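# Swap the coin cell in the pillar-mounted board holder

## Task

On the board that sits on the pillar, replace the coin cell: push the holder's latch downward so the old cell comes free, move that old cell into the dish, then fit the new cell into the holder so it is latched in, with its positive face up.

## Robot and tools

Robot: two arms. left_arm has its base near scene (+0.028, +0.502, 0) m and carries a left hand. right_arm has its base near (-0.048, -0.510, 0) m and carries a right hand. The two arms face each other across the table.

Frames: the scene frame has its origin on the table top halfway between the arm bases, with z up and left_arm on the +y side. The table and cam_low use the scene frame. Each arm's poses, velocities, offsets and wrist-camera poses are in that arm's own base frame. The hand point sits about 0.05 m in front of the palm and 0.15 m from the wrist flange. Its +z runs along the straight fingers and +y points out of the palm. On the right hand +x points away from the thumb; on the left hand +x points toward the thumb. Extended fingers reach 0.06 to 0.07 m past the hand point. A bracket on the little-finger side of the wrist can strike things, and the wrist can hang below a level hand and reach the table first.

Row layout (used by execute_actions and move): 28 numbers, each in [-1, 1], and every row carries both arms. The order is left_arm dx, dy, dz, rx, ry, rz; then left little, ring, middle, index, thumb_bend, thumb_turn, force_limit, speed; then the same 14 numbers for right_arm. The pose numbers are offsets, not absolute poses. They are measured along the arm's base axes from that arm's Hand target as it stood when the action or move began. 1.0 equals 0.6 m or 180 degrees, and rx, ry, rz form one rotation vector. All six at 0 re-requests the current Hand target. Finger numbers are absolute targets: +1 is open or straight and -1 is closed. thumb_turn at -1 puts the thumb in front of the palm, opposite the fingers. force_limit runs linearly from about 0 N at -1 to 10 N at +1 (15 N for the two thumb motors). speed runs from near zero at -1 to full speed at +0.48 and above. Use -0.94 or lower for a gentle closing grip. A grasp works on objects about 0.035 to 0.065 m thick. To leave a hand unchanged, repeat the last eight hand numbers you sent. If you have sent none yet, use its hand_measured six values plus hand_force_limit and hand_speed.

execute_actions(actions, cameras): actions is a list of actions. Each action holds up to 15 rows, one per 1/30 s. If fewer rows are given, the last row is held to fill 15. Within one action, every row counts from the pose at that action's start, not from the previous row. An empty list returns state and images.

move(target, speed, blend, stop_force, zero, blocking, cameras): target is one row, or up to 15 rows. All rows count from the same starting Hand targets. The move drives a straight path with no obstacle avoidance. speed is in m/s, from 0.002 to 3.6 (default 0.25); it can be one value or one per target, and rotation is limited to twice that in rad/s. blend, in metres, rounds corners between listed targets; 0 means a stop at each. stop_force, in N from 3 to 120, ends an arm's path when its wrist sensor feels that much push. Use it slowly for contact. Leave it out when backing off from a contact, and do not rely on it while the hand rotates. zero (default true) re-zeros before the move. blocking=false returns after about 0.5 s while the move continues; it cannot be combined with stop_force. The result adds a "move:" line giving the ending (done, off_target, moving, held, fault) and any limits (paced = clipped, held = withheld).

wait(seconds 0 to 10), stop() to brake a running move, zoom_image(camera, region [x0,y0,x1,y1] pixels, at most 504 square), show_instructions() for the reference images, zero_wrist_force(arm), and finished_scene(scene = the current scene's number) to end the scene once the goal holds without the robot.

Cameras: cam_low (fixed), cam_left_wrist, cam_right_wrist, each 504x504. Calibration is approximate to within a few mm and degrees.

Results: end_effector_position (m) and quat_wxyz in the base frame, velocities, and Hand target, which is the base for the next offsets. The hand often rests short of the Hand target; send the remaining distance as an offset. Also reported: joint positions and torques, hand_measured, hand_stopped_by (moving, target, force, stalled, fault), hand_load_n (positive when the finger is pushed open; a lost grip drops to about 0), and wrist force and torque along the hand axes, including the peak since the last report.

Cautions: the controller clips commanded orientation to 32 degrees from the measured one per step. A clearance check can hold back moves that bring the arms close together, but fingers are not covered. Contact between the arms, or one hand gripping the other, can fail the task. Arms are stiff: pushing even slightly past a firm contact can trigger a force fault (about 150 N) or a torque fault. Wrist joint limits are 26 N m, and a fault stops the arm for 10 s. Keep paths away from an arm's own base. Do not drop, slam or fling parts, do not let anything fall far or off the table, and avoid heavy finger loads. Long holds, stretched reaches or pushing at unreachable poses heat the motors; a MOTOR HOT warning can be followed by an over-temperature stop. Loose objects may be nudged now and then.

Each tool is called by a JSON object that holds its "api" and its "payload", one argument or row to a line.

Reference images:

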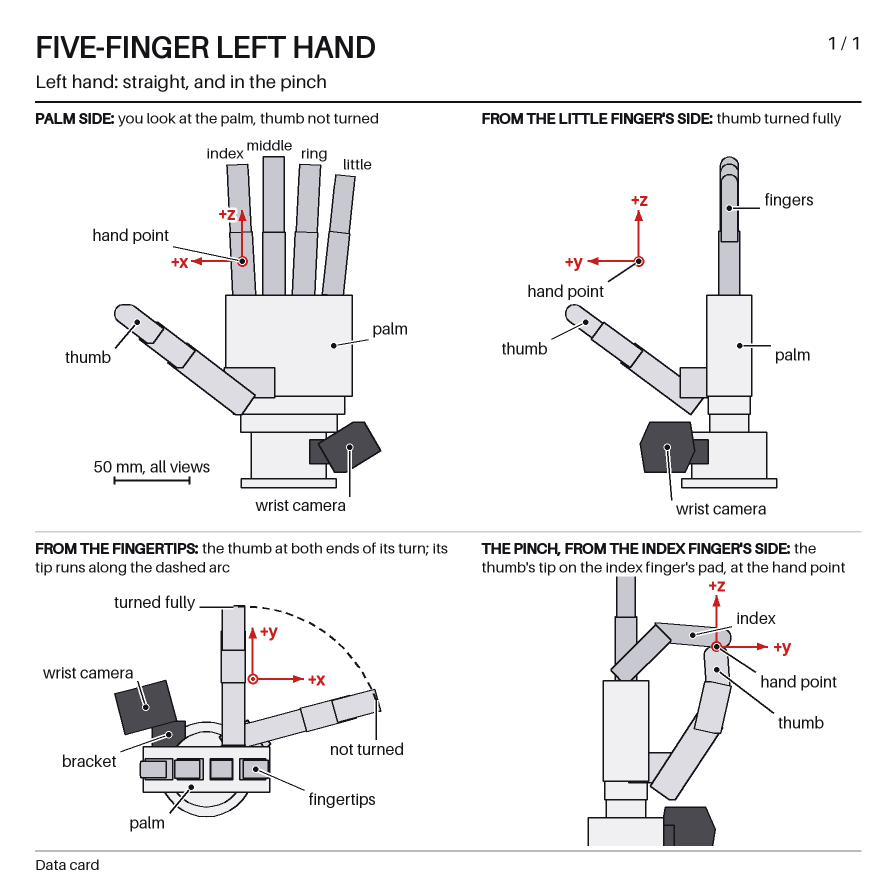

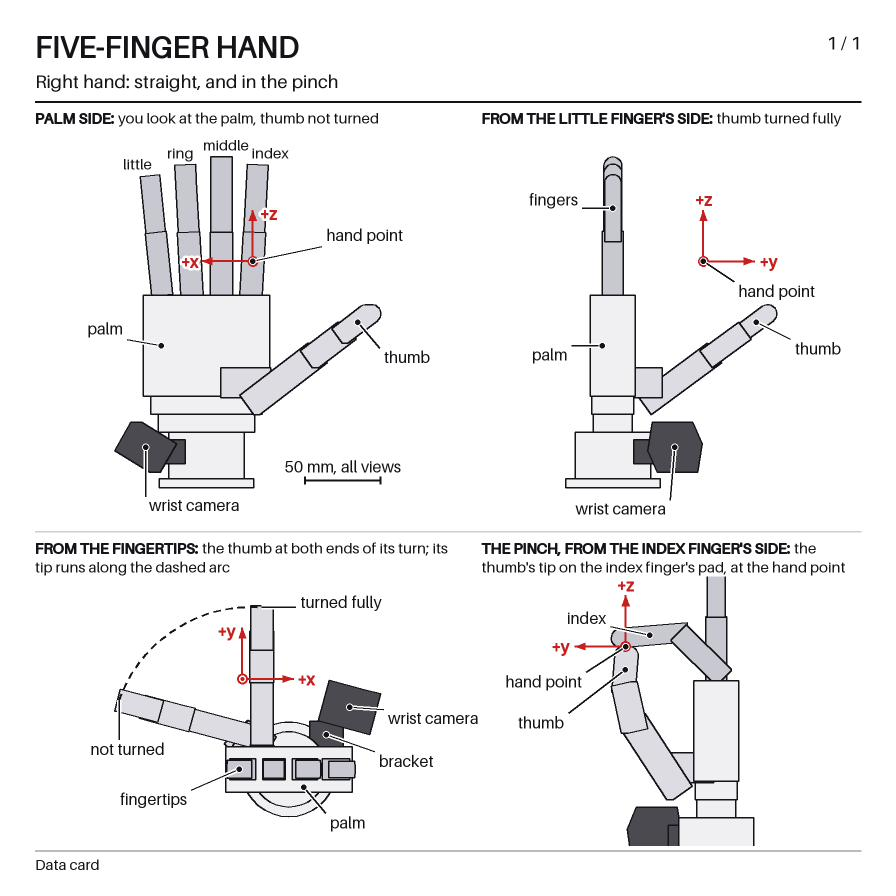

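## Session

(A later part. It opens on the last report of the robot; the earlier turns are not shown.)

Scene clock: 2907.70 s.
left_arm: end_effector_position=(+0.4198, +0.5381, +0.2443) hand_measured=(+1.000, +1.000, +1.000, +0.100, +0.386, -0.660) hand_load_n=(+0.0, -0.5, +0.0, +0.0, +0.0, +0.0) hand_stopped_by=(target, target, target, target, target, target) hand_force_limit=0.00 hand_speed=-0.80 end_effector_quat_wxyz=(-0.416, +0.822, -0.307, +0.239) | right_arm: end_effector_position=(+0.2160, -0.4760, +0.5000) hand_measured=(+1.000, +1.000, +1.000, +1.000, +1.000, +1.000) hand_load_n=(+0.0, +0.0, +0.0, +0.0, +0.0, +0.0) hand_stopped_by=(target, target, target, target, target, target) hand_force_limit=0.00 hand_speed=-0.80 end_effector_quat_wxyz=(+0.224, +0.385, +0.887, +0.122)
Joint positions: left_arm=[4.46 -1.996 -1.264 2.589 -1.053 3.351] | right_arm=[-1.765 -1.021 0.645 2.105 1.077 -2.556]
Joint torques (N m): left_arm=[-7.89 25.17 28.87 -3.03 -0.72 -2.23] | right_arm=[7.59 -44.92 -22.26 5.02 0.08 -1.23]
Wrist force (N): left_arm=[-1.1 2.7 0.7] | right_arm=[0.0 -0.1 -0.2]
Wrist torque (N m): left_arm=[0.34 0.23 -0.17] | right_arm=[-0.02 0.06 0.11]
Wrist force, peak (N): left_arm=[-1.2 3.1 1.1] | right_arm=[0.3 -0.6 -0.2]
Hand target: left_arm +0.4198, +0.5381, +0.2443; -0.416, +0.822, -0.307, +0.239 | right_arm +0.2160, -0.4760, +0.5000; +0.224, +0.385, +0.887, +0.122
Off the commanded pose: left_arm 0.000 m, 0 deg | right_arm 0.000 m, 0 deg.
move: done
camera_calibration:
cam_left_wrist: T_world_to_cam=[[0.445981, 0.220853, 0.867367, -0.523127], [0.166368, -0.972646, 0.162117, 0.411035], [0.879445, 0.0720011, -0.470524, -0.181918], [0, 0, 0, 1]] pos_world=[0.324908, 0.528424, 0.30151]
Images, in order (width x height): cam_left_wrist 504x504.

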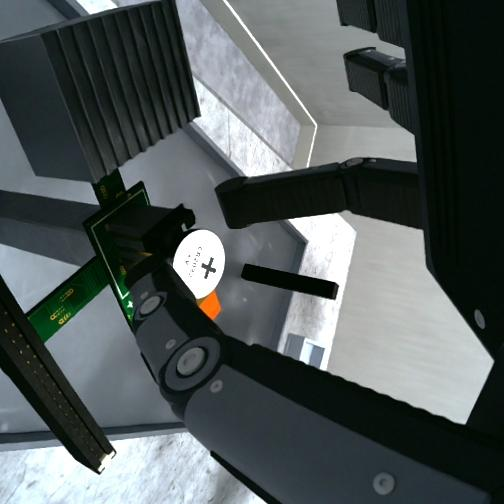

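{"api": "execute_actions", "payload": {
  "actions": [
    [[0,0,0,0,0,0,1,1,1,-0.24,0.385,-0.66,0,-0.92,0,0,0,0,0,0,1,1,1,1,1,1,0,-0.8]]
  ]
}}

{"api": "wait", "payload": {
  "seconds": 3,
  "cameras": ["cam_left_wrist"]
}}

{"api": "zoom_image", "payload": {
  "camera": "cam_left_wrist",
  "region": [145, 190, 245, 290]
}}

Scene clock: 2979.70 s.
left_arm: end_effector_position=(+0.4198, +0.5381, +0.2444) hand_measured=(+1.000, +1.000, +1.000, -0.138, +0.386, -0.660) hand_load_n=(+0.0, +0.0, +0.0, +5.0, +1.5, +0.0) hand_stopped_by=(target, target, target, force, target, target) hand_force_limit=0.00 hand_speed=-0.92 end_effector_quat_wxyz=(-0.416, +0.822, -0.307, +0.239) | right_arm: end_effector_position=(+0.2160, -0.4760, +0.5000) hand_measured=(+1.000, +1.000, +1.000, +1.000, +1.000, +1.000) hand_load_n=(+0.0, +0.0, +0.0, +0.0, +0.0, +0.0) hand_stopped_by=(target, target, target, target, target, target) hand_force_limit=0.00 hand_speed=-0.80 end_effector_quat_wxyz=(+0.224, +0.385, +0.887, +0.122)
Joint positions: left_arm=[4.46 -1.996 -1.264 2.589 -1.053 3.351] | right_arm=[-1.765 -1.021 0.645 2.105 1.077 -2.556]
Joint torques (N m): left_arm=[-6.95 25.9 24.62 -3.22 -0.75 -2.2] | right_arm=[7.23 -44.94 -22.59 4.96 0.07 -1.28]
Wrist force (N): left_arm=[-1.4 -3.5 1.6] | right_arm=[0.0 -0.5 -0.2]
Wrist torque (N m): left_arm=[0.18 0.29 -0.15] | right_arm=[-0.09 0.05 0.11]
Wrist force, peak (N): left_arm=[-0.9 -3.8 1.9] | right_arm=[0.3 -0.6 0.1]
Hand target: left_arm +0.4198, +0.5381, +0.2443; -0.416, +0.822, -0.307, +0.239 | right_arm +0.2160, -0.4760, +0.5000; +0.224, +0.385, +0.887, +0.122
Off the commanded pose: left_arm 0.000 m, 0 deg | right_arm 0.000 m, 0 deg.
Step readings (end_effector_position of left_arm | right_arm):
0: (+0.4198, +0.5381, +0.2443) | (+0.2160, -0.4760, +0.5000)
1: (+0.4198, +0.5381, +0.2443) | (+0.2160, -0.4760, +0.5000)
2: (+0.4198, +0.5381, +0.2443) | (+0.2160, -0.4760, +0.5000)
4: (+0.4198, +0.5381, +0.2443) | (+0.2160, -0.4760, +0.5000)
8: (+0.4198, +0.5381, +0.2443) | (+0.2160, -0.4760, +0.5000)
15: (+0.4198, +0.5381, +0.2443) | (+0.2160, -0.4760, +0.5000)

Scene clock: 2982.70 s.
left_arm: end_effector_position=(+0.4198, +0.5381, +0.2443) hand_measured=(+1.000, +1.000, +1.000, -0.138, +0.386, -0.660) hand_load_n=(+0.0, -0.5, +0.0, +5.0, +1.5, +0.0) hand_stopped_by=(target, target, target, force, target, target) hand_force_limit=0.00 hand_speed=-0.92 end_effector_quat_wxyz=(-0.416, +0.822, -0.307, +0.239) | right_arm: end_effector_position=(+0.2160, -0.4760, +0.5000) hand_measured=(+1.000, +1.000, +1.000, +1.000, +1.000, +1.000) hand_load_n=(+0.0, +0.0, +0.0, +0.0, +0.0, +0.0) hand_stopped_by=(target, target, target, target, target, target) hand_force_limit=0.00 hand_speed=-0.80 end_effector_quat_wxyz=(+0.224, +0.385, +0.887, +0.122)
Joint positions: left_arm=[4.46 -1.996 -1.264 2.589 -1.053 3.351] | right_arm=[-1.765 -1.021 0.645 2.105 1.077 -2.556]
Joint torques (N m): left_arm=[-7.23 25.49 10.03 -2.69 -0.76 0.49] | right_arm=[7.67 -45.01 -22.33 4.9 0.11 -1.21]
Wrist force (N): left_arm=[-1.2 -3.8 2.0] | right_arm=[0.2 -0.2 -0.3]
Wrist torque (N m): left_arm=[0.11 0.27 -0.12] | right_arm=[-0.03 0.03 0.13]
Wrist force, peak (N): left_arm=[-1.1 -3.9 1.9] | right_arm=[0.2 -0.8 -0.1]
Hand target: left_arm +0.4198, +0.5381, +0.2443; -0.416, +0.822, -0.307, +0.239 | right_arm +0.2160, -0.4760, +0.5000; +0.224, +0.385, +0.887, +0.122
Off the commanded pose: left_arm 0.000 m, 0 deg | right_arm 0.000 m, 0 deg.
wait: 3.00 s; at rest by 0.17 s
camera_calibration:
cam_left_wrist: T_world_to_cam=[[0.445981, 0.220853, 0.867367, -0.523127], [0.166368, -0.972646, 0.162117, 0.411035], [0.879445, 0.0720011, -0.470524, -0.181918], [0, 0, 0, 1]] pos_world=[0.324908, 0.528424, 0.30151]
Images, in order (width x height): cam_left_wrist 504x504.

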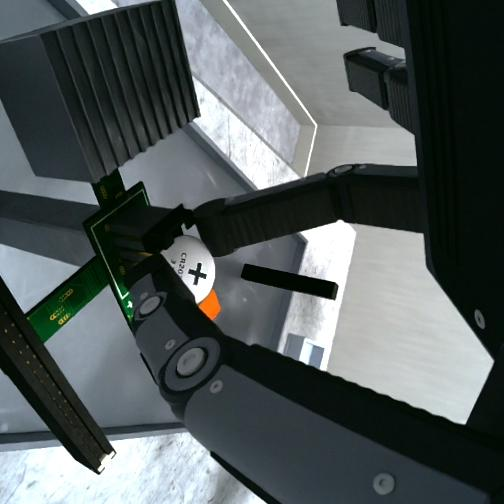

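Scaled by 5.040 from the camera's 504x504 image, which has a finer 720x720 frame.

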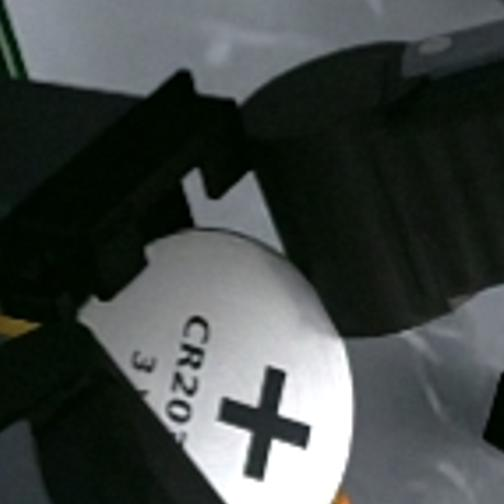

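{"api": "execute_actions", "payload": {
  "actions": [
    [[0,0,0,0,0,0,1,1,1,0.02,0.385,-0.66,0,-0.92,0,0,0,0,0,0,1,1,1,1,1,1,0,-0.8]]
  ]
}}

{"api": "wait", "payload": {
  "seconds": 1.5,
  "cameras": ["cam_left_wrist"]
}}

{"api": "zoom_image", "payload": {
  "camera": "cam_left_wrist",
  "region": [145, 190, 245, 290]
}}

Scene clock: 3001.43 s.
left_arm: end_effector_position=(+0.4198, +0.5381, +0.2443) hand_measured=(+1.000, +1.000, +1.000, +0.020, +0.386, -0.660) hand_load_n=(+0.0, +0.0, +0.0, +0.0, +0.0, +0.0) hand_stopped_by=(target, target, target, target, target, target) hand_force_limit=0.00 hand_speed=-0.92 end_effector_quat_wxyz=(-0.416, +0.822, -0.307, +0.239) | right_arm: end_effector_position=(+0.2160, -0.4760, +0.5000) hand_measured=(+1.000, +1.000, +1.000, +1.000, +1.000, +1.000) hand_load_n=(+0.0, +0.0, +0.5, -0.5, +0.0, +0.0) hand_stopped_by=(target, target, target, target, target, target) hand_force_limit=0.00 hand_speed=-0.80 end_effector_quat_wxyz=(+0.224, +0.385, +0.887, +0.122)
Joint positions: left_arm=[4.46 -1.996 -1.264 2.589 -1.053 3.351] | right_arm=[-1.765 -1.021 0.645 2.105 1.077 -2.556]
Joint torques (N m): left_arm=[-6.87 25.26 10.71 -2.62 -0.67 2.41] | right_arm=[6.8 -44.76 -22.83 4.94 0.08 -1.14]
Wrist force (N): left_arm=[-0.9 2.8 0.7] | right_arm=[0.0 -0.4 -0.3]
Wrist torque (N m): left_arm=[0.35 0.20 -0.16] | right_arm=[-0.06 0.04 0.11]
Wrist force, peak (N): left_arm=[-1.2 -3.9 2.0] | right_arm=[-0.1 -0.7 -0.2]
Hand target: left_arm +0.4198, +0.5381, +0.2443; -0.416, +0.822, -0.307, +0.239 | right_arm +0.2160, -0.4760, +0.5000; +0.224, +0.385, +0.887, +0.122
Off the commanded pose: left_arm 0.000 m, 0 deg | right_arm 0.000 m, 0 deg.
Step readings (end_effector_position of left_arm | right_arm):
0: (+0.4198, +0.5381, +0.2443) | (+0.2160, -0.4760, +0.5000)
1: (+0.4198, +0.5381, +0.2443) | (+0.2160, -0.4760, +0.5000)
2: (+0.4198, +0.5381, +0.2443) | (+0.2160, -0.4760, +0.5000)
4: (+0.4198, +0.5381, +0.2443) | (+0.2160, -0.4760, +0.5000)
8: (+0.4198, +0.5381, +0.2443) | (+0.2160, -0.4760, +0.5000)
15: (+0.4198, +0.5381, +0.2443) | (+0.2160, -0.4760, +0.5000)

Scene clock: 3002.93 s.
left_arm: end_effector_position=(+0.4198, +0.5381, +0.2443) hand_measured=(+1.000, +1.000, +1.000, +0.020, +0.386, -0.660) hand_load_n=(+0.0, +0.0, -0.5, +0.0, +0.0, +0.0) hand_stopped_by=(target, target, target, target, target, target) hand_force_limit=0.00 hand_speed=-0.92 end_effector_quat_wxyz=(-0.416, +0.822, -0.307, +0.239) | right_arm: end_effector_position=(+0.2160, -0.4760, +0.5000) hand_measured=(+1.000, +1.000, +1.000, +1.000, +1.000, +1.000) hand_load_n=(+0.0, +0.0, +0.0, +0.0, +0.0, +0.0) hand_stopped_by=(target, target, target, target, target, target) hand_force_limit=0.00 hand_speed=-0.80 end_effector_quat_wxyz=(+0.224, +0.385, +0.887, +0.122)
Joint positions: left_arm=[4.46 -1.996 -1.264 2.589 -1.053 3.351] | right_arm=[-1.765 -1.021 0.645 2.105 1.077 -2.556]
Joint torques (N m): left_arm=[-6.02 26.76 12.12 -2.45 -0.54 2.39] | right_arm=[7.57 -45.21 -22.25 5.02 0.1 -1.1]
Wrist force (N): left_arm=[-1.3 2.5 1.0] | right_arm=[0.2 -0.1 -0.2]
Wrist torque (N m): left_arm=[0.29 0.26 -0.17] | right_arm=[-0.03 0.02 0.12]
Wrist force, peak (N): left_arm=[-1.3 3.0 0.7] | right_arm=[0.1 -0.6 -0.4]
Hand target: left_arm +0.4198, +0.5381, +0.2443; -0.416, +0.822, -0.307, +0.239 | right_arm +0.2160, -0.4760, +0.5000; +0.224, +0.385, +0.887, +0.122
Off the commanded pose: left_arm 0.000 m, 0 deg | right_arm 0.000 m, 0 deg.
wait: 1.50 s; at rest by 0.17 s
camera_calibration:
cam_left_wrist: T_world_to_cam=[[0.445981, 0.220853, 0.867367, -0.523127], [0.166368, -0.972646, 0.162117, 0.411035], [0.879445, 0.0720011, -0.470524, -0.181918], [0, 0, 0, 1]] pos_world=[0.324908, 0.528424, 0.30151]
Images, in order (width x height): cam_left_wrist 504x504.

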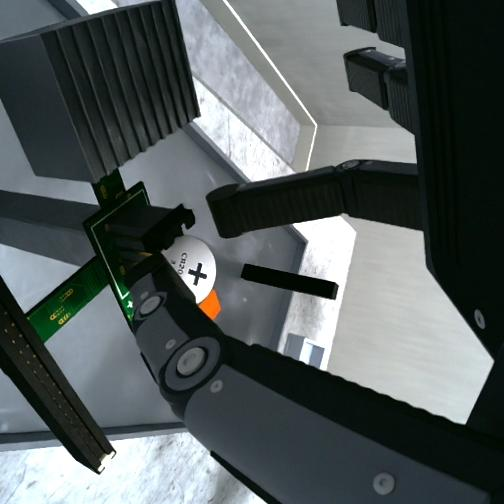

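Scaled by 5.040 from the camera's 504x504 image, which has a finer 720x720 frame.

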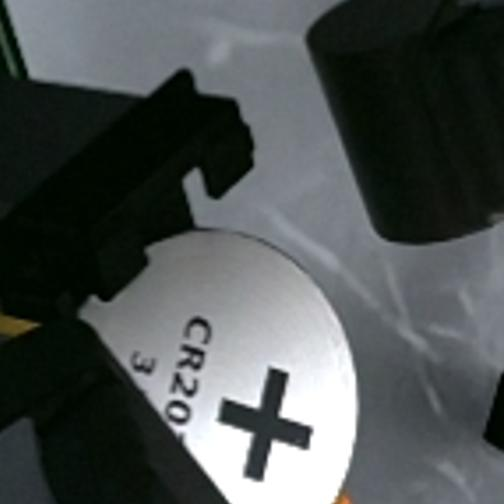

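{"api": "move", "payload": {
  "target": [0.0033,0.0032,0,0,0,0,1,1,1,0.02,0.385,-0.66,0,-0.92,0,0,0,0,0,0,1,1,1,1,1,1,0,-0.8],
  "speed": 0.01,
  "stop_force": 4,
  "cameras": ["cam_left_wrist"]
}}

{"api": "zoom_image", "payload": {
  "camera": "cam_left_wrist",
  "region": [145, 190, 245, 290]
}}

Scene clock: 3039.73 s.
left_arm: end_effector_position=(+0.4218, +0.5400, +0.2443) hand_measured=(+1.000, +1.000, +1.000, +0.020, +0.386, -0.660) hand_load_n=(+0.0, +0.0, +0.0, +0.0, +0.0, -0.5) hand_stopped_by=(target, target, target, target, target, target) hand_force_limit=0.00 hand_speed=-0.92 end_effector_quat_wxyz=(-0.416, +0.822, -0.307, +0.239) | right_arm: end_effector_position=(+0.2160, -0.4760, +0.5000) hand_measured=(+1.000, +1.000, +1.000, +1.000, +1.000, +1.000) hand_load_n=(+0.0, +0.0, +0.0, +0.0, +0.0, +0.0) hand_stopped_by=(target, target, target, target, target, target) hand_force_limit=0.00 hand_speed=-0.80 end_effector_quat_wxyz=(+0.224, +0.385, +0.887, +0.122)
Joint positions: left_arm=[4.458 -2.002 -1.255 2.587 -1.056 3.349] | right_arm=[-1.765 -1.021 0.645 2.105 1.077 -2.556]
Joint torques (N m): left_arm=[-7.28 26.29 28.92 -3.01 -0.85 -2.37] | right_arm=[7.12 -45.06 -22.16 4.99 0.08 -1.19]
Wrist force (N): left_arm=[-1.3 2.7 1.0] | right_arm=[0.5 -0.3 -0.1]
Wrist torque (N m): left_arm=[0.32 0.26 -0.18] | right_arm=[-0.06 -0.03 0.14]
Wrist force, peak (N): left_arm=[-1.3 3.1 0.7] | right_arm=[0.2 -0.6 -0.3]
Hand target: left_arm +0.4218, +0.5400, +0.2443; -0.416, +0.822, -0.307, +0.239 | right_arm +0.2160, -0.4760, +0.5000; +0.224, +0.385, +0.887, +0.122
Off the commanded pose: left_arm 0.000 m, 0 deg | right_arm 0.000 m, 0 deg.
move: done
camera_calibration:
cam_left_wrist: T_world_to_cam=[[0.445981, 0.220853, 0.867367, -0.524438], [0.166368, -0.972646, 0.162117, 0.41255], [0.879445, 0.0720011, -0.470524, -0.183813], [0, 0, 0, 1]] pos_world=[0.326908, 0.530324, 0.30151]
Images, in order (width x height): cam_left_wrist 504x504.

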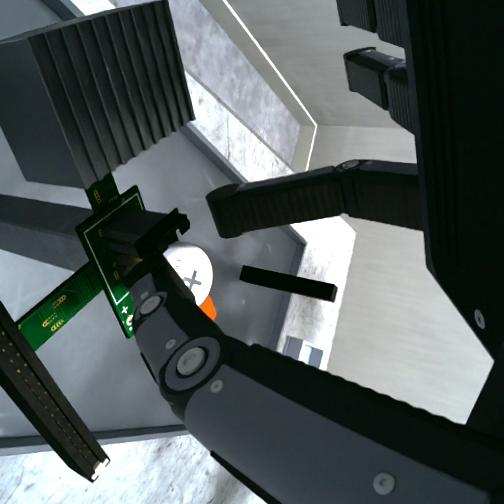

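Scaled by 5.040 from the camera's 504x504 image, which has a finer 720x720 frame.

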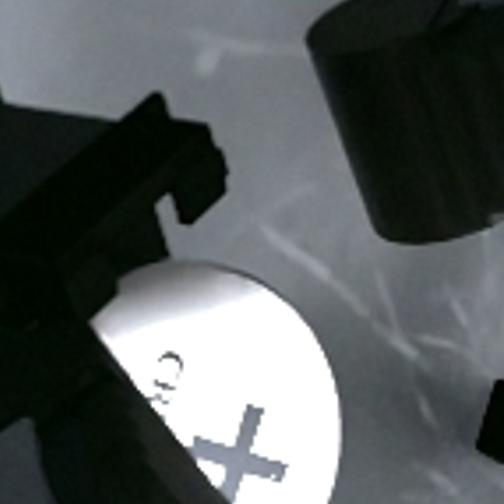

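{"api": "move", "payload": {
  "target": [0.0033,0.0032,0,0,0,0,1,1,1,0.02,0.385,-0.66,0,-0.92,0,0,0,0,0,0,1,1,1,1,1,1,0,-0.8],
  "speed": 0.01,
  "stop_force": 4,
  "cameras": ["cam_left_wrist"]
}}

{"api": "zoom_image", "payload": {
  "camera": "cam_left_wrist",
  "region": [145, 190, 245, 290]
}}

Scene clock: 3050.70 s.
left_arm: end_effector_position=(+0.4231, +0.5413, +0.2444) hand_measured=(+1.000, +1.000, +1.000, +0.020, +0.386, -0.660) hand_load_n=(+0.0, +0.0, +0.0, +0.0, +2.5, -0.5) hand_stopped_by=(target, target, target, target, target, target) hand_force_limit=0.00 hand_speed=-0.92 end_effector_quat_wxyz=(-0.416, +0.822, -0.307, +0.239) | right_arm: end_effector_position=(+0.2160, -0.4760, +0.5000) hand_measured=(+1.000, +1.000, +1.000, +1.000, +1.000, +1.000) hand_load_n=(+0.0, +0.0, +0.0, +0.0, -0.5, +0.0) hand_stopped_by=(target, target, target, target, target, target) hand_force_limit=0.00 hand_speed=-0.80 end_effector_quat_wxyz=(+0.224, +0.385, +0.887, +0.122)
Joint positions: left_arm=[4.456 -2.007 -1.248 2.586 -1.057 3.347] | right_arm=[-1.765 -1.021 0.645 2.105 1.077 -2.556]
Joint torques (N m): left_arm=[6.77 52.5 8.54 3.03 1.96 2.55] | right_arm=[7.29 -45.53 -22.53 5.06 0.05 -1.15]
Wrist force (N): left_arm=[-1.7 1.9 -4.3] | right_arm=[0.0 -0.4 -0.2]
Wrist torque (N m): left_arm=[0.21 0.27 -0.18] | right_arm=[-0.07 0.05 0.11]
Wrist force, peak (N): left_arm=[-1.7 1.1 -6.4] | right_arm=[0.1 -0.6 -0.5]
Hand target: left_arm +0.4231, +0.5413, +0.2444; -0.416, +0.822, -0.307, +0.239 (not the last commanded pose) | right_arm +0.2160, -0.4760, +0.5000; +0.224, +0.385, +0.887, +0.122
Off the commanded pose: left_arm 0.001 m, 0 deg | right_arm 0.000 m, 0 deg.
move: contact (left_arm)
camera_calibration:
cam_left_wrist: T_world_to_cam=[[0.445981, 0.220853, 0.867367, -0.525305], [0.166368, -0.972646, 0.162117, 0.413599], [0.879445, 0.0720011, -0.470524, -0.18505], [0, 0, 0, 1]] pos_world=[0.328208, 0.531624, 0.30151]
Images, in order (width x height): cam_left_wrist 504x504.

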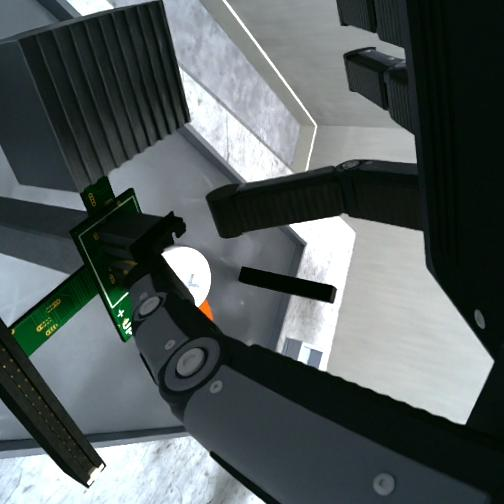

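Scaled by 5.040 from the camera's 504x504 image, which has a finer 720x720 frame.

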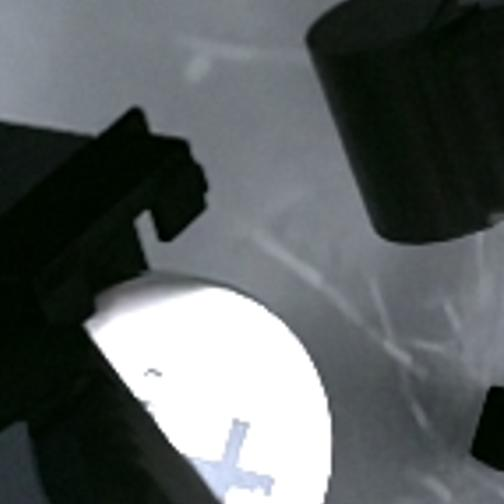

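{"api": "move", "payload": {
  "target": [
    [-0.0055,-0.0053,0,0,0,0,1,1,1,0.02,0.385,-0.66,0,-0.92,0,0,0,0,0,0,1,1,1,1,1,1,0,-0.8],
    [-0.0055,-0.0053,0.07,0,0,0,1,1,1,0.02,0.385,-0.66,0,-0.92,0,0,0,0,0,0,1,1,1,1,1,1,0,-0.8]
  ],
  "speed": [0.02,0.08],
  "cameras": ["cam_left_wrist","cam_right_wrist"]
}}

{"api": "zoom_image", "payload": {
  "camera": "cam_left_wrist",
  "region": [60, 140, 180, 260]
}}

{"api": "zoom_image", "payload": {
  "camera": "cam_right_wrist",
  "region": [225, 235, 275, 285]
}}

Scene clock: 3081.77 s.
left_arm: end_effector_position=(+0.4198, +0.5381, +0.2864) hand_measured=(+1.000, +1.000, +1.000, +0.020, +0.386, -0.660) hand_load_n=(+0.0, +0.0, +0.0, +0.0, +0.0, +0.0) hand_stopped_by=(target, target, target, target, target, target) hand_force_limit=0.00 hand_speed=-0.92 end_effector_quat_wxyz=(-0.416, +0.822, -0.307, +0.239) | right_arm: end_effector_position=(+0.2160, -0.4760, +0.5000) hand_measured=(+1.000, +1.000, +1.000, +1.000, +1.000, +1.000) hand_load_n=(+0.0, +0.0, +0.0, +0.0, +0.0, +0.0) hand_stopped_by=(target, target, target, target, target, target) hand_force_limit=0.00 hand_speed=-0.80 end_effector_quat_wxyz=(+0.224, +0.385, +0.887, +0.122)
Joint positions: left_arm=[4.46 -1.989 -1.167 2.485 -1.053 3.351] | right_arm=[-1.765 -1.021 0.645 2.105 1.077 -2.556]
Joint torques (N m): left_arm=[5.42 24.97 28.39 -3.12 1.2 2.8] | right_arm=[7.55 -45.33 -22.12 4.88 0.03 -1.14]
Wrist force (N): left_arm=[-1.5 2.7 0.5] | right_arm=[0.0 -0.3 -0.1]
Wrist torque (N m): left_arm=[0.35 0.29 -0.40] | right_arm=[-0.07 0.04 0.11]
Wrist force, peak (N): left_arm=[-1.8 2.1 -4.8] | right_arm=[-0.1 -0.6 -0.5]
Hand target: left_arm +0.4198, +0.5381, +0.2864; -0.416, +0.822, -0.307, +0.239 | right_arm +0.2160, -0.4760, +0.5000; +0.224, +0.385, +0.887, +0.122
Off the commanded pose: left_arm 0.000 m, 0 deg | right_arm 0.000 m, 0 deg.
move: done
camera_calibration:
cam_left_wrist: T_world_to_cam=[[0.445899, 0.220762, 0.867432, -0.559504], [0.166401, -0.972659, 0.162005, 0.404262], [0.87948, 0.0721035, -0.470442, -0.16225], [0, 0, 0, 1]] pos_world=[0.324908, 0.528424, 0.34351]
cam_right_wrist: T_world_to_cam=[[0.517706, 0.797935, 0.308674, 0.126307], [0.368935, -0.533728, 0.760934, -0.716027], [0.771924, -0.28006, -0.570701, 0.0929798], [0, 0, 0, 1]] pos_world=[0.127004, -0.456909, 0.558926]
Images, in order (width x height): cam_left_wrist 504x504, cam_right_wrist 504x504.

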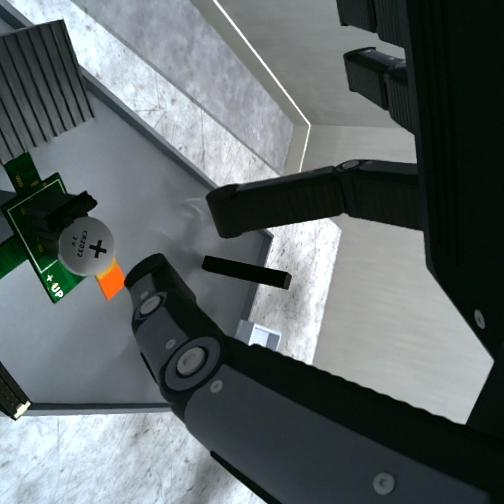

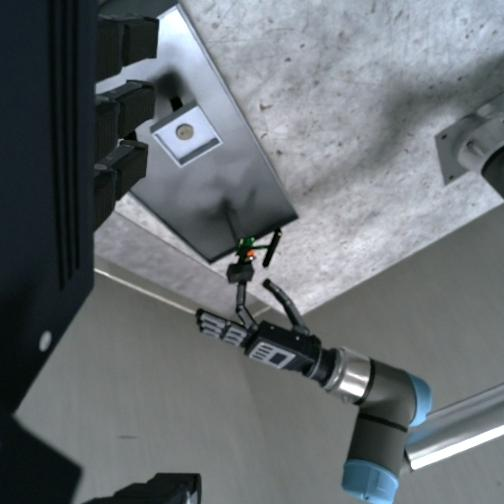

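Scaled by 4.200 from the camera's 504x504 image, which has a finer 720x720 frame.

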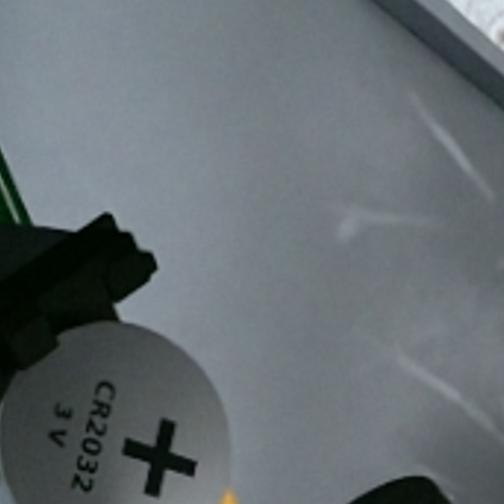

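Scaled by 10.080 from the camera's 504x504 image, which has a finer 720x720 frame.

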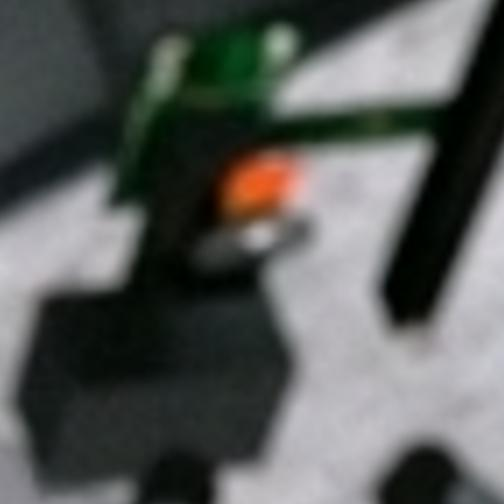

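{"api": "zoom_image", "payload": {
  "camera": "cam_left_wrist",
  "region": [10, 160, 140, 310]
}}

Scaled by 3.360 from the camera's 504x504 image, which has a finer 720x720 frame.

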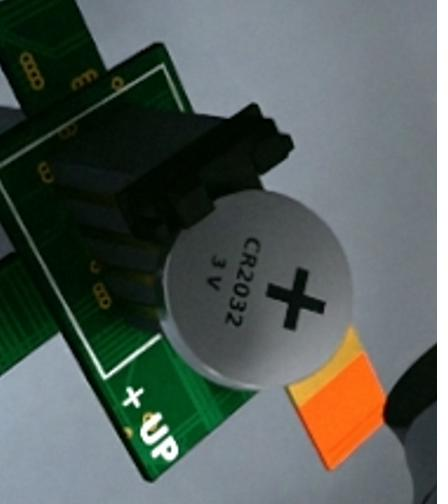

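{"api": "move", "payload": {
  "target": [
    [0.0196,-0.018,-0.02,0,0,0,1,1,1,-0.2,0.385,-0.66,0.4,-0.8,0,0,0,0,0,0,1,1,1,1,1,1,0,-0.8],
    [0.0196,-0.018,-0.05,0,0,0,1,1,1,-0.2,0.385,-0.66,0.4,-0.8,0,0,0,0,0,0,1,1,1,1,1,1,0,-0.8]
  ],
  "speed": [0.08,0.04],
  "cameras": ["cam_left_wrist"]
}}

{"api": "zoom_image", "payload": {
  "camera": "cam_left_wrist",
  "region": [100, 100, 270, 320]
}}

Scene clock: 3126.77 s.
left_arm: end_effector_position=(+0.4316, +0.5273, +0.2564) hand_measured=(+1.000, +1.000, +1.000, -0.200, +0.386, -0.660) hand_load_n=(+0.0, +0.0, +0.0, +0.0, +0.0, +0.0) hand_stopped_by=(target, target, target, target, target, target) hand_force_limit=0.40 hand_speed=-0.80 end_effector_quat_wxyz=(-0.416, +0.822, -0.307, +0.239) | right_arm: end_effector_position=(+0.2160, -0.4760, +0.5000) hand_measured=(+1.000, +1.000, +1.000, +1.000, +1.000, +1.000) hand_load_n=(+0.0, +0.0, -0.5, +0.0, +0.0, +0.0) hand_stopped_by=(target, target, target, target, target, target) hand_force_limit=0.00 hand_speed=-0.80 end_effector_quat_wxyz=(+0.224, +0.385, +0.887, +0.122)
Joint positions: left_arm=[4.432 -1.982 -1.252 2.573 -1.076 3.331] | right_arm=[-1.765 -1.021 0.645 2.105 1.077 -2.556]
Joint torques (N m): left_arm=[-7.05 24.94 8.29 2.37 -0.61 -2.5] | right_arm=[6.81 -45.3 -22.26 5 0.1 -1.12]
Wrist force (N): left_arm=[-1.2 2.5 1.0] | right_arm=[0.1 -0.3 -0.3]
Wrist torque (N m): left_arm=[0.31 0.26 -0.16] | right_arm=[-0.05 0.04 0.11]
Wrist force, peak (N): left_arm=[-1.4 3.2 0.8] | right_arm=[0.3 -0.7 -0.3]
Hand target: left_arm +0.4316, +0.5273, +0.2564; -0.416, +0.822, -0.307, +0.239 | right_arm +0.2160, -0.4760, +0.5000; +0.224, +0.385, +0.887, +0.122
Off the commanded pose: left_arm 0.000 m, 0 deg | right_arm 0.000 m, 0 deg.
move: done
camera_calibration:
cam_left_wrist: T_world_to_cam=[[0.446027, 0.220812, 0.867353, -0.536402], [0.166362, -0.972655, 0.16207, 0.396643], [0.879422, 0.0720065, -0.470565, -0.185854], [0, 0, 0, 1]] pos_world=[0.336708, 0.517624, 0.31351]
Images, in order (width x height): cam_left_wrist 504x504.

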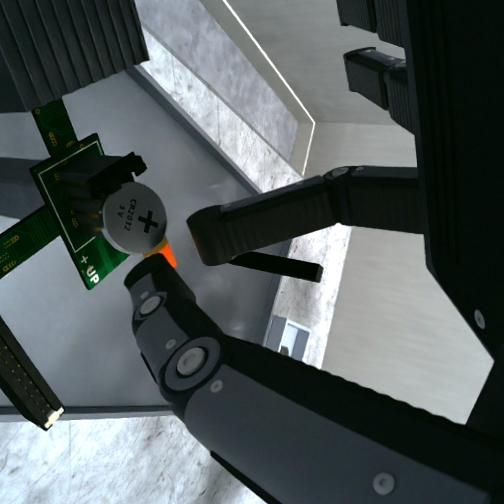

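Scaled by 2.291 from the camera's 504x504 image, which has a finer 720x720 frame.

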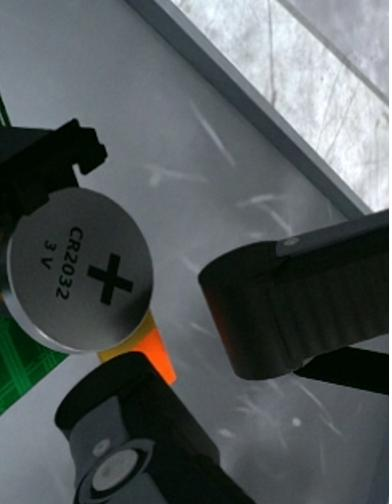

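{"api": "move", "payload": {
  "target": [
    [0.0018,-0.0018,0,0,0,0,1,1,1,-0.2,0.385,-0.66,0.4,-0.8,0,0,0,0,0,0,1,1,1,1,1,1,0,-0.8],
    [0.0018,-0.0018,-0.023,0,0,0,1,1,1,-0.2,0.385,-0.66,0.4,-0.8,0,0,0,0,0,0,1,1,1,1,1,1,0,-0.8]
  ],
  "speed": [0.03,0.02],
  "stop_force": 3,
  "cameras": ["cam_left_wrist"]
}}

{"api": "zoom_image", "payload": {
  "camera": "cam_left_wrist",
  "region": [100, 140, 270, 320]
}}

Scene clock: 3139.73 s.
left_arm: end_effector_position=(+0.4327, +0.5262, +0.2458) hand_measured=(+1.000, +1.000, +1.000, -0.200, +0.386, -0.660) hand_load_n=(+0.0, +0.0, +0.0, +2.5, +0.0, +0.0) hand_stopped_by=(target, target, target, target, target, target) hand_force_limit=0.40 hand_speed=-0.80 end_effector_quat_wxyz=(-0.416, +0.822, -0.307, +0.239) | right_arm: end_effector_position=(+0.2160, -0.4760, +0.5000) hand_measured=(+1.000, +1.000, +1.000, +1.000, +1.000, +1.000) hand_load_n=(+0.0, +0.0, +0.0, +0.0, +0.0, +0.0) hand_stopped_by=(target, target, target, target, target, target) hand_force_limit=0.00 hand_speed=-0.80 end_effector_quat_wxyz=(+0.224, +0.385, +0.887, +0.122)
Joint positions: left_arm=[4.429 -1.984 -1.276 2.6 -1.078 3.329] | right_arm=[-1.765 -1.021 0.645 2.105 1.077 -2.556]
Joint torques (N m): left_arm=[3.87 54.35 26.99 -3.13 -0.12 0.08] | right_arm=[7.22 -45.65 -22.43 4.95 0 -1.15]
Wrist force (N): left_arm=[1.3 0.6 2.4] | right_arm=[-0.1 -0.6 0.1]
Wrist torque (N m): left_arm=[0.30 0.28 -0.16] | right_arm=[-0.11 0.05 0.09]
Wrist force, peak (N): left_arm=[2.7 -4.5 1.5] | right_arm=[0.4 -0.4 -0.5]
Hand target: left_arm +0.4327, +0.5262, +0.2458; -0.416, +0.822, -0.307, +0.239 (not the last commanded pose) | right_arm +0.2160, -0.4760, +0.5000; +0.224, +0.385, +0.887, +0.122
Off the commanded pose: left_arm 0.003 m, 0 deg | right_arm 0.000 m, 0 deg.
move: contact (left_arm); path passed 1 of 2 targets
camera_calibration:
cam_left_wrist: T_world_to_cam=[[0.445988, 0.220809, 0.867374, -0.527535], [0.166348, -0.972656, 0.162078, 0.397095], [0.879445, 0.0720011, -0.470524, -0.1917], [0, 0, 0, 1]] pos_world=[0.337808, 0.516524, 0.30301]
Images, in order (width x height): cam_left_wrist 504x504.

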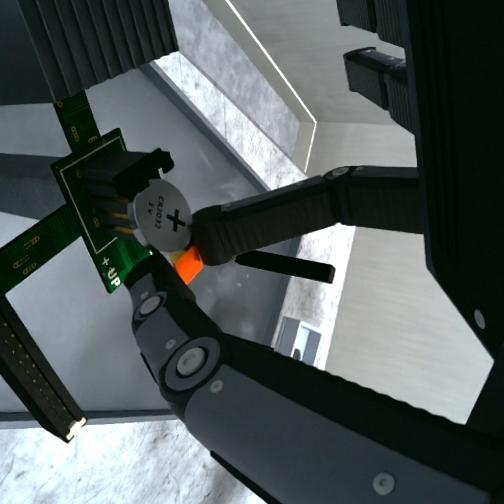

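Scaled by 2.800 from the camera's 504x504 image, which has a finer 720x720 frame.

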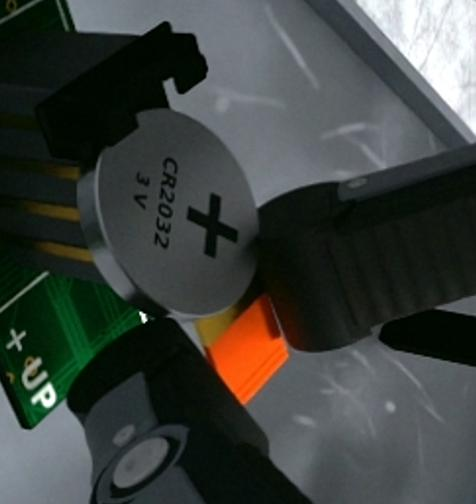

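{"api": "move", "payload": {
  "target": [
    [0,0,0.03,0,0,0,1,1,1,-0.2,0.385,-0.66,0.4,-0.8,0,0,0,0,0,0,1,1,1,1,1,1,0,-0.8]
  ],
  "speed": [0.03],
  "cameras": ["cam_left_wrist","cam_right_wrist"]
}}

{"api": "zoom_image", "payload": {
  "camera": "cam_left_wrist",
  "region": [60, 130, 200, 300]
}}

{"api": "zoom_image", "payload": {
  "camera": "cam_right_wrist",
  "region": [225, 235, 275, 285]
}}

Scene clock: 3152.30 s.
left_arm: end_effector_position=(+0.4327, +0.5262, +0.2638) hand_measured=(+1.000, +1.000, +1.000, -0.200, +0.386, -0.660) hand_load_n=(+0.0, +0.0, +0.0, +0.0, +0.0, +0.0) hand_stopped_by=(target, target, target, target, target, target) hand_force_limit=0.40 hand_speed=-0.80 end_effector_quat_wxyz=(-0.416, +0.822, -0.307, +0.239) | right_arm: end_effector_position=(+0.2160, -0.4760, +0.5000) hand_measured=(+1.000, +1.000, +1.000, +1.000, +1.000, +1.000) hand_load_n=(+0.0, +0.0, +0.0, +0.0, +0.0, +0.0) hand_stopped_by=(target, target, target, target, target, target) hand_force_limit=0.00 hand_speed=-0.80 end_effector_quat_wxyz=(+0.224, +0.385, +0.887, +0.122)
Joint positions: left_arm=[4.429 -1.979 -1.236 2.556 -1.078 3.329] | right_arm=[-1.765 -1.021 0.645 2.105 1.077 -2.556]
Joint torques (N m): left_arm=[4.78 53.15 29.11 -3.18 1.37 -0.96] | right_arm=[7.24 -45.62 -22.68 4.91 0 -1.14]
Wrist force (N): left_arm=[-1.4 2.7 1.0] | right_arm=[-0.3 -0.2 -0.2]
Wrist torque (N m): left_arm=[0.34 0.28 -0.19] | right_arm=[-0.04 0.10 0.08]
Wrist force, peak (N): left_arm=[-1.4 2.8 0.8] | right_arm=[0.2 -0.5 -0.4]
Hand target: left_arm +0.4327, +0.5262, +0.2638; -0.416, +0.822, -0.307, +0.239 | right_arm +0.2160, -0.4760, +0.5000; +0.224, +0.385, +0.887, +0.122
Off the commanded pose: left_arm 0.000 m, 0 deg | right_arm 0.000 m, 0 deg.
move: done
camera_calibration:
cam_left_wrist: T_world_to_cam=[[0.445988, 0.220809, 0.867374, -0.543061], [0.166348, -0.972656, 0.162078, 0.394194], [0.879445, 0.0720011, -0.470524, -0.183278], [0, 0, 0, 1]] pos_world=[0.337808, 0.516524, 0.32091]
cam_right_wrist: T_world_to_cam=[[0.517706, 0.797935, 0.308674, 0.126307], [0.368935, -0.533728, 0.760934, -0.716027], [0.771924, -0.28006, -0.570701, 0.0929798], [0, 0, 0, 1]] pos_world=[0.127004, -0.456909, 0.558926]
Images, in order (width x height): cam_left_wrist 504x504, cam_right_wrist 504x504.

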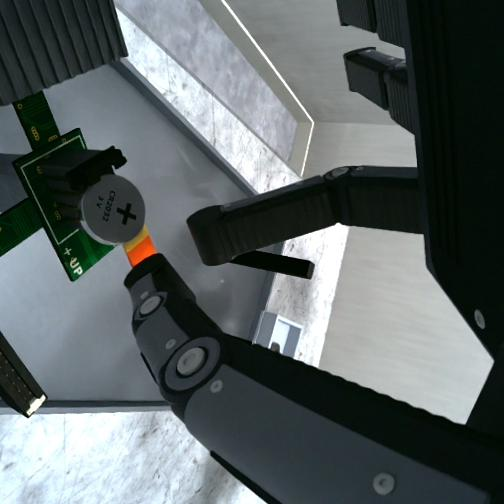

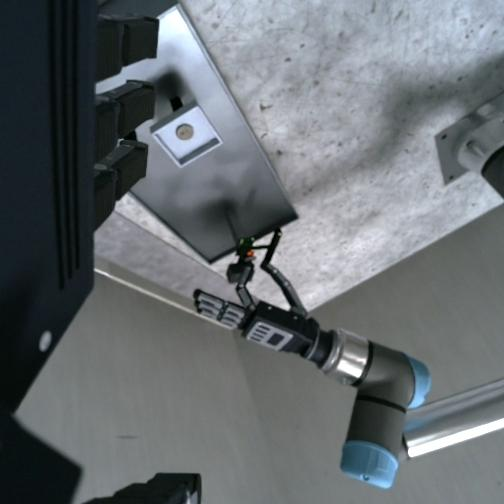

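Scaled by 2.965 from the camera's 504x504 image, which has a finer 720x720 frame.

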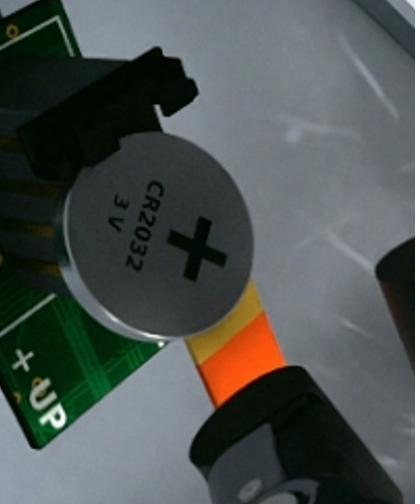

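Scaled by 10.080 from the camera's 504x504 image, which has a finer 720x720 frame.

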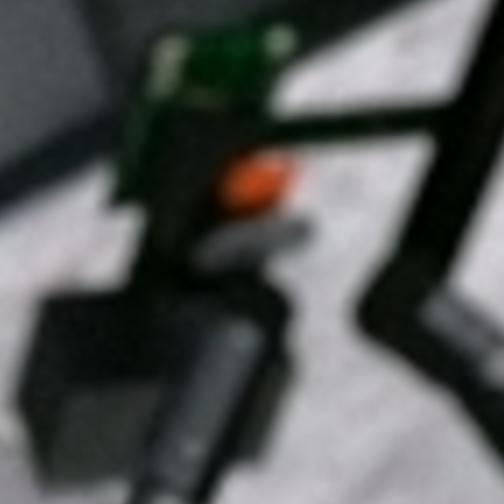

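{"api": "move", "payload": {
  "target": [
    [0.0047,-0.0047,0,0,0,0,1,1,1,-0.2,0.385,-0.66,0.4,-0.8,0,0,0,0,0,0,1,1,1,1,1,1,0,-0.8],
    [0.0047,-0.0047,-0.0355,0,0,0,1,1,1,-0.2,0.385,-0.66,0.4,-0.8,0,0,0,0,0,0,1,1,1,1,1,1,0,-0.8]
  ],
  "speed": [0.03,0.02],
  "stop_force": 3,
  "cameras": ["cam_left_wrist"]
}}

{"api": "zoom_image", "payload": {
  "camera": "cam_left_wrist",
  "region": [100, 140, 270, 320]
}}

Scene clock: 3173.50 s.
left_arm: end_effector_position=(+0.4355, +0.5234, +0.2458) hand_measured=(+1.000, +1.000, +1.000, -0.200, +0.386, -0.660) hand_load_n=(+0.0, +0.0, +0.0, +1.5, +0.0, +0.0) hand_stopped_by=(target, target, target, target, target, target) hand_force_limit=0.40 hand_speed=-0.80 end_effector_quat_wxyz=(-0.416, +0.822, -0.307, +0.239) | right_arm: end_effector_position=(+0.2160, -0.4760, +0.5000) hand_measured=(+1.000, +1.000, +1.000, +1.000, +1.000, +1.000) hand_load_n=(+0.0, +0.0, +0.0, +0.0, +0.0, +0.0) hand_stopped_by=(target, target, target, target, target, target) hand_force_limit=0.00 hand_speed=-0.80 end_effector_quat_wxyz=(+0.224, +0.385, +0.887, +0.122)
Joint positions: left_arm=[4.422 -1.981 -1.28 2.603 -1.083 3.324] | right_arm=[-1.765 -1.021 0.645 2.105 1.077 -2.556]
Joint torques (N m): left_arm=[-0.36 53.54 27.04 -3.39 -0.58 -0.49] | right_arm=[6.96 -45.92 -22.18 5.01 -0.05 -1.11]
Wrist force (N): left_arm=[-1.8 -0.1 1.6] | right_arm=[0.1 -0.8 -0.2]
Wrist torque (N m): left_arm=[0.26 0.23 -0.11] | right_arm=[-0.13 0.03 0.10]
Wrist force, peak (N): left_arm=[0.6 -4.2 0.8] | right_arm=[0.1 -0.8 -0.2]
Hand target: left_arm +0.4355, +0.5234, +0.2458; -0.416, +0.822, -0.307, +0.239 (not the last commanded pose) | right_arm +0.2160, -0.4760, +0.5000; +0.224, +0.385, +0.887, +0.122
Off the commanded pose: left_arm 0.003 m, 0 deg | right_arm 0.000 m, 0 deg.
move: contact (left_arm); path passed 1 of 2 targets
camera_calibration:
cam_left_wrist: T_world_to_cam=[[0.445988, 0.220809, 0.867374, -0.528078], [0.166348, -0.972656, 0.162078, 0.393922], [0.879445, 0.0720011, -0.470524, -0.194008], [0, 0, 0, 1]] pos_world=[0.340608, 0.513724, 0.30291]
Images, in order (width x height): cam_left_wrist 504x504.

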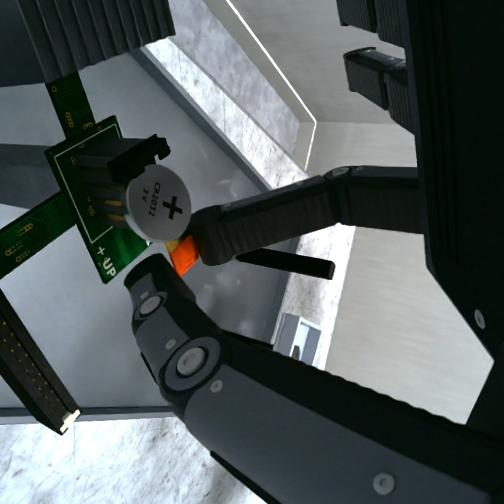

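Scaled by 2.800 from the camera's 504x504 image, which has a finer 720x720 frame.

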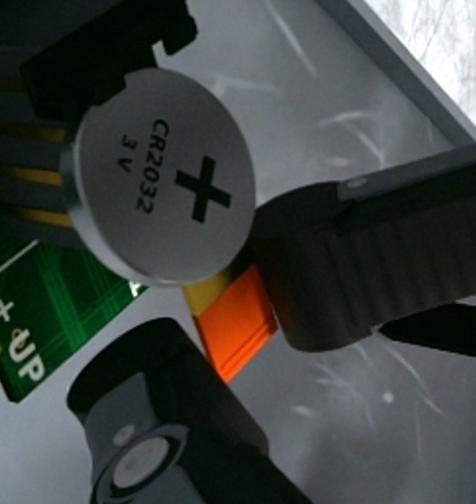

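{"api": "move", "payload": {
  "target": [
    [0,0,0.01,0,0,0,1,1,1,-0.2,0.385,-0.66,0.4,-0.8,0,0,0,0,0,0,1,1,1,1,1,1,0,-0.8],
    [0.0042,0.0041,0.01,0,0,0,1,1,1,-0.2,0.385,-0.66,0.4,-0.8,0,0,0,0,0,0,1,1,1,1,1,1,0,-0.8]
  ],
  "speed": [0.03,0.03]
}}

{"api": "move", "payload": {
  "target": [
    [0,0,-0.0155,0,0,0,1,1,1,-0.2,0.385,-0.66,0.4,-0.8,0,0,0,0,0,0,1,1,1,1,1,1,0,-0.8]
  ],
  "speed": 0.02,
  "stop_force": 3,
  "cameras": ["cam_left_wrist"]
}}

{"api": "zoom_image", "payload": {
  "camera": "cam_left_wrist",
  "region": [100, 140, 270, 320]
}}

Scene clock: 3188.40 s.
left_arm: end_effector_position=(+0.4380, +0.5259, +0.2518) hand_measured=(+1.000, +1.000, +1.000, -0.200, +0.386, -0.660) hand_load_n=(+0.0, +0.0, +0.0, +0.0, +0.0, +0.0) hand_stopped_by=(target, target, target, target, target, target) hand_force_limit=0.40 hand_speed=-0.80 end_effector_quat_wxyz=(-0.416, +0.822, -0.307, +0.239) | right_arm: end_effector_position=(+0.2160, -0.4760, +0.5000) hand_measured=(+1.000, +1.000, +1.000, +1.000, +1.000, +1.000) hand_load_n=(+0.0, +0.0, +0.0, +0.0, +0.0, +0.0) hand_stopped_by=(target, target, target, target, target, target) hand_force_limit=0.00 hand_speed=-0.80 end_effector_quat_wxyz=(+0.224, +0.385, +0.887, +0.122)
Joint positions: left_arm=[4.419 -1.988 -1.255 2.586 -1.086 3.322] | right_arm=[-1.765 -1.021 0.645 2.105 1.077 -2.556]
Joint torques (N m): left_arm=[-8.44 25.04 28.04 -2.84 -0.86 -2.41] | right_arm=[7.13 -45.75 -22.17 4.91 -0.05 -1.17]
Wrist force (N): left_arm=[-1.0 2.8 1.1] | right_arm=[0.1 -0.5 0.2]
Wrist torque (N m): left_arm=[0.34 0.22 -0.15] | right_arm=[-0.11 0.02 0.11]
Wrist force, peak (N): left_arm=[-1.2 3.2 0.7] | right_arm=[-0.2 -0.5 -0.4]
Hand target: left_arm +0.4380, +0.5259, +0.2518; -0.416, +0.822, -0.307, +0.239 | right_arm +0.2160, -0.4760, +0.5000; +0.224, +0.385, +0.887, +0.122
Off the commanded pose: left_arm 0.000 m, 0 deg | right_arm 0.000 m, 0 deg.
move: done

Scene clock: 3189.70 s.
left_arm: end_effector_position=(+0.4380, +0.5259, +0.2425) hand_measured=(+1.000, +1.000, +1.000, -0.200, +0.386, -0.660) hand_load_n=(+0.0, +0.0, +0.0, +0.0, +0.0, +0.0) hand_stopped_by=(target, target, target, target, target, target) hand_force_limit=0.40 hand_speed=-0.80 end_effector_quat_wxyz=(-0.416, +0.822, -0.307, +0.239) | right_arm: end_effector_position=(+0.2160, -0.4760, +0.5000) hand_measured=(+1.000, +1.000, +1.000, +1.000, +1.000, +1.000) hand_load_n=(+0.0, +0.0, +0.0, +0.0, -0.5, +0.0) hand_stopped_by=(target, target, target, target, target, target) hand_force_limit=0.00 hand_speed=-0.80 end_effector_quat_wxyz=(+0.224, +0.385, +0.887, +0.122)
Joint positions: left_arm=[4.419 -1.99 -1.275 2.609 -1.086 3.322] | right_arm=[-1.765 -1.021 0.645 2.105 1.077 -2.556]
Joint torques (N m): left_arm=[-6.72 25.46 8.81 2.29 -0.77 -1.4] | right_arm=[6.61 -45.16 -22.4 5.12 -0.01 -1.06]
Wrist force (N): left_arm=[-1.2 2.9 1.0] | right_arm=[0.0 -0.3 -0.3]
Wrist torque (N m): left_arm=[0.35 0.24 -0.16] | right_arm=[-0.05 0.06 0.10]
Wrist force, peak (N): left_arm=[-1.1 2.9 1.2] | right_arm=[0.1 -0.5 -0.5]
Hand target: left_arm +0.4380, +0.5259, +0.2425; -0.416, +0.822, -0.307, +0.239 | right_arm +0.2160, -0.4760, +0.5000; +0.224, +0.385, +0.887, +0.122
Off the commanded pose: left_arm 0.000 m, 0 deg | right_arm 0.000 m, 0 deg.
move: done
camera_calibration:
cam_left_wrist: T_world_to_cam=[[0.445988, 0.220809, 0.867374, -0.526883], [0.166348, -0.972656, 0.162078, 0.396473], [0.879445, 0.0720011, -0.470524, -0.197939], [0, 0, 0, 1]] pos_world=[0.343108, 0.516224, 0.29961]
Images, in order (width x height): cam_left_wrist 504x504.

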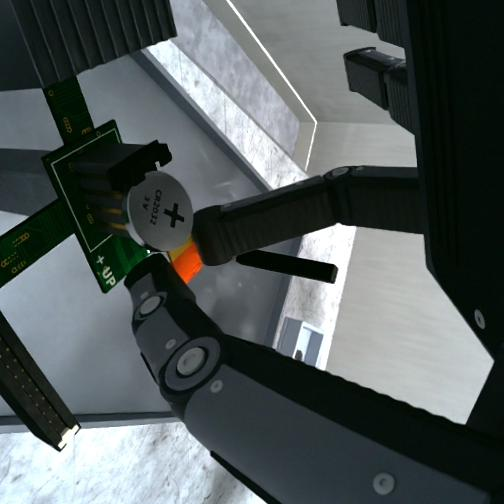

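Scaled by 2.800 from the camera's 504x504 image, which has a finer 720x720 frame.

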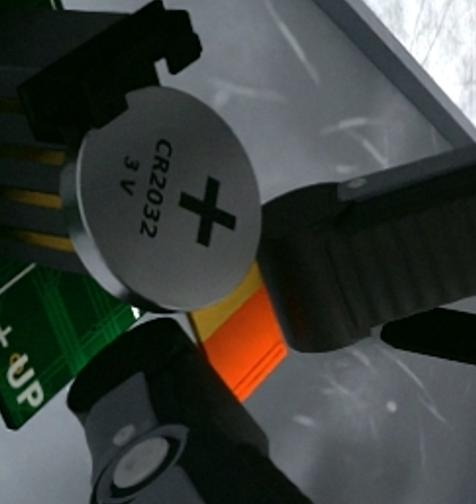

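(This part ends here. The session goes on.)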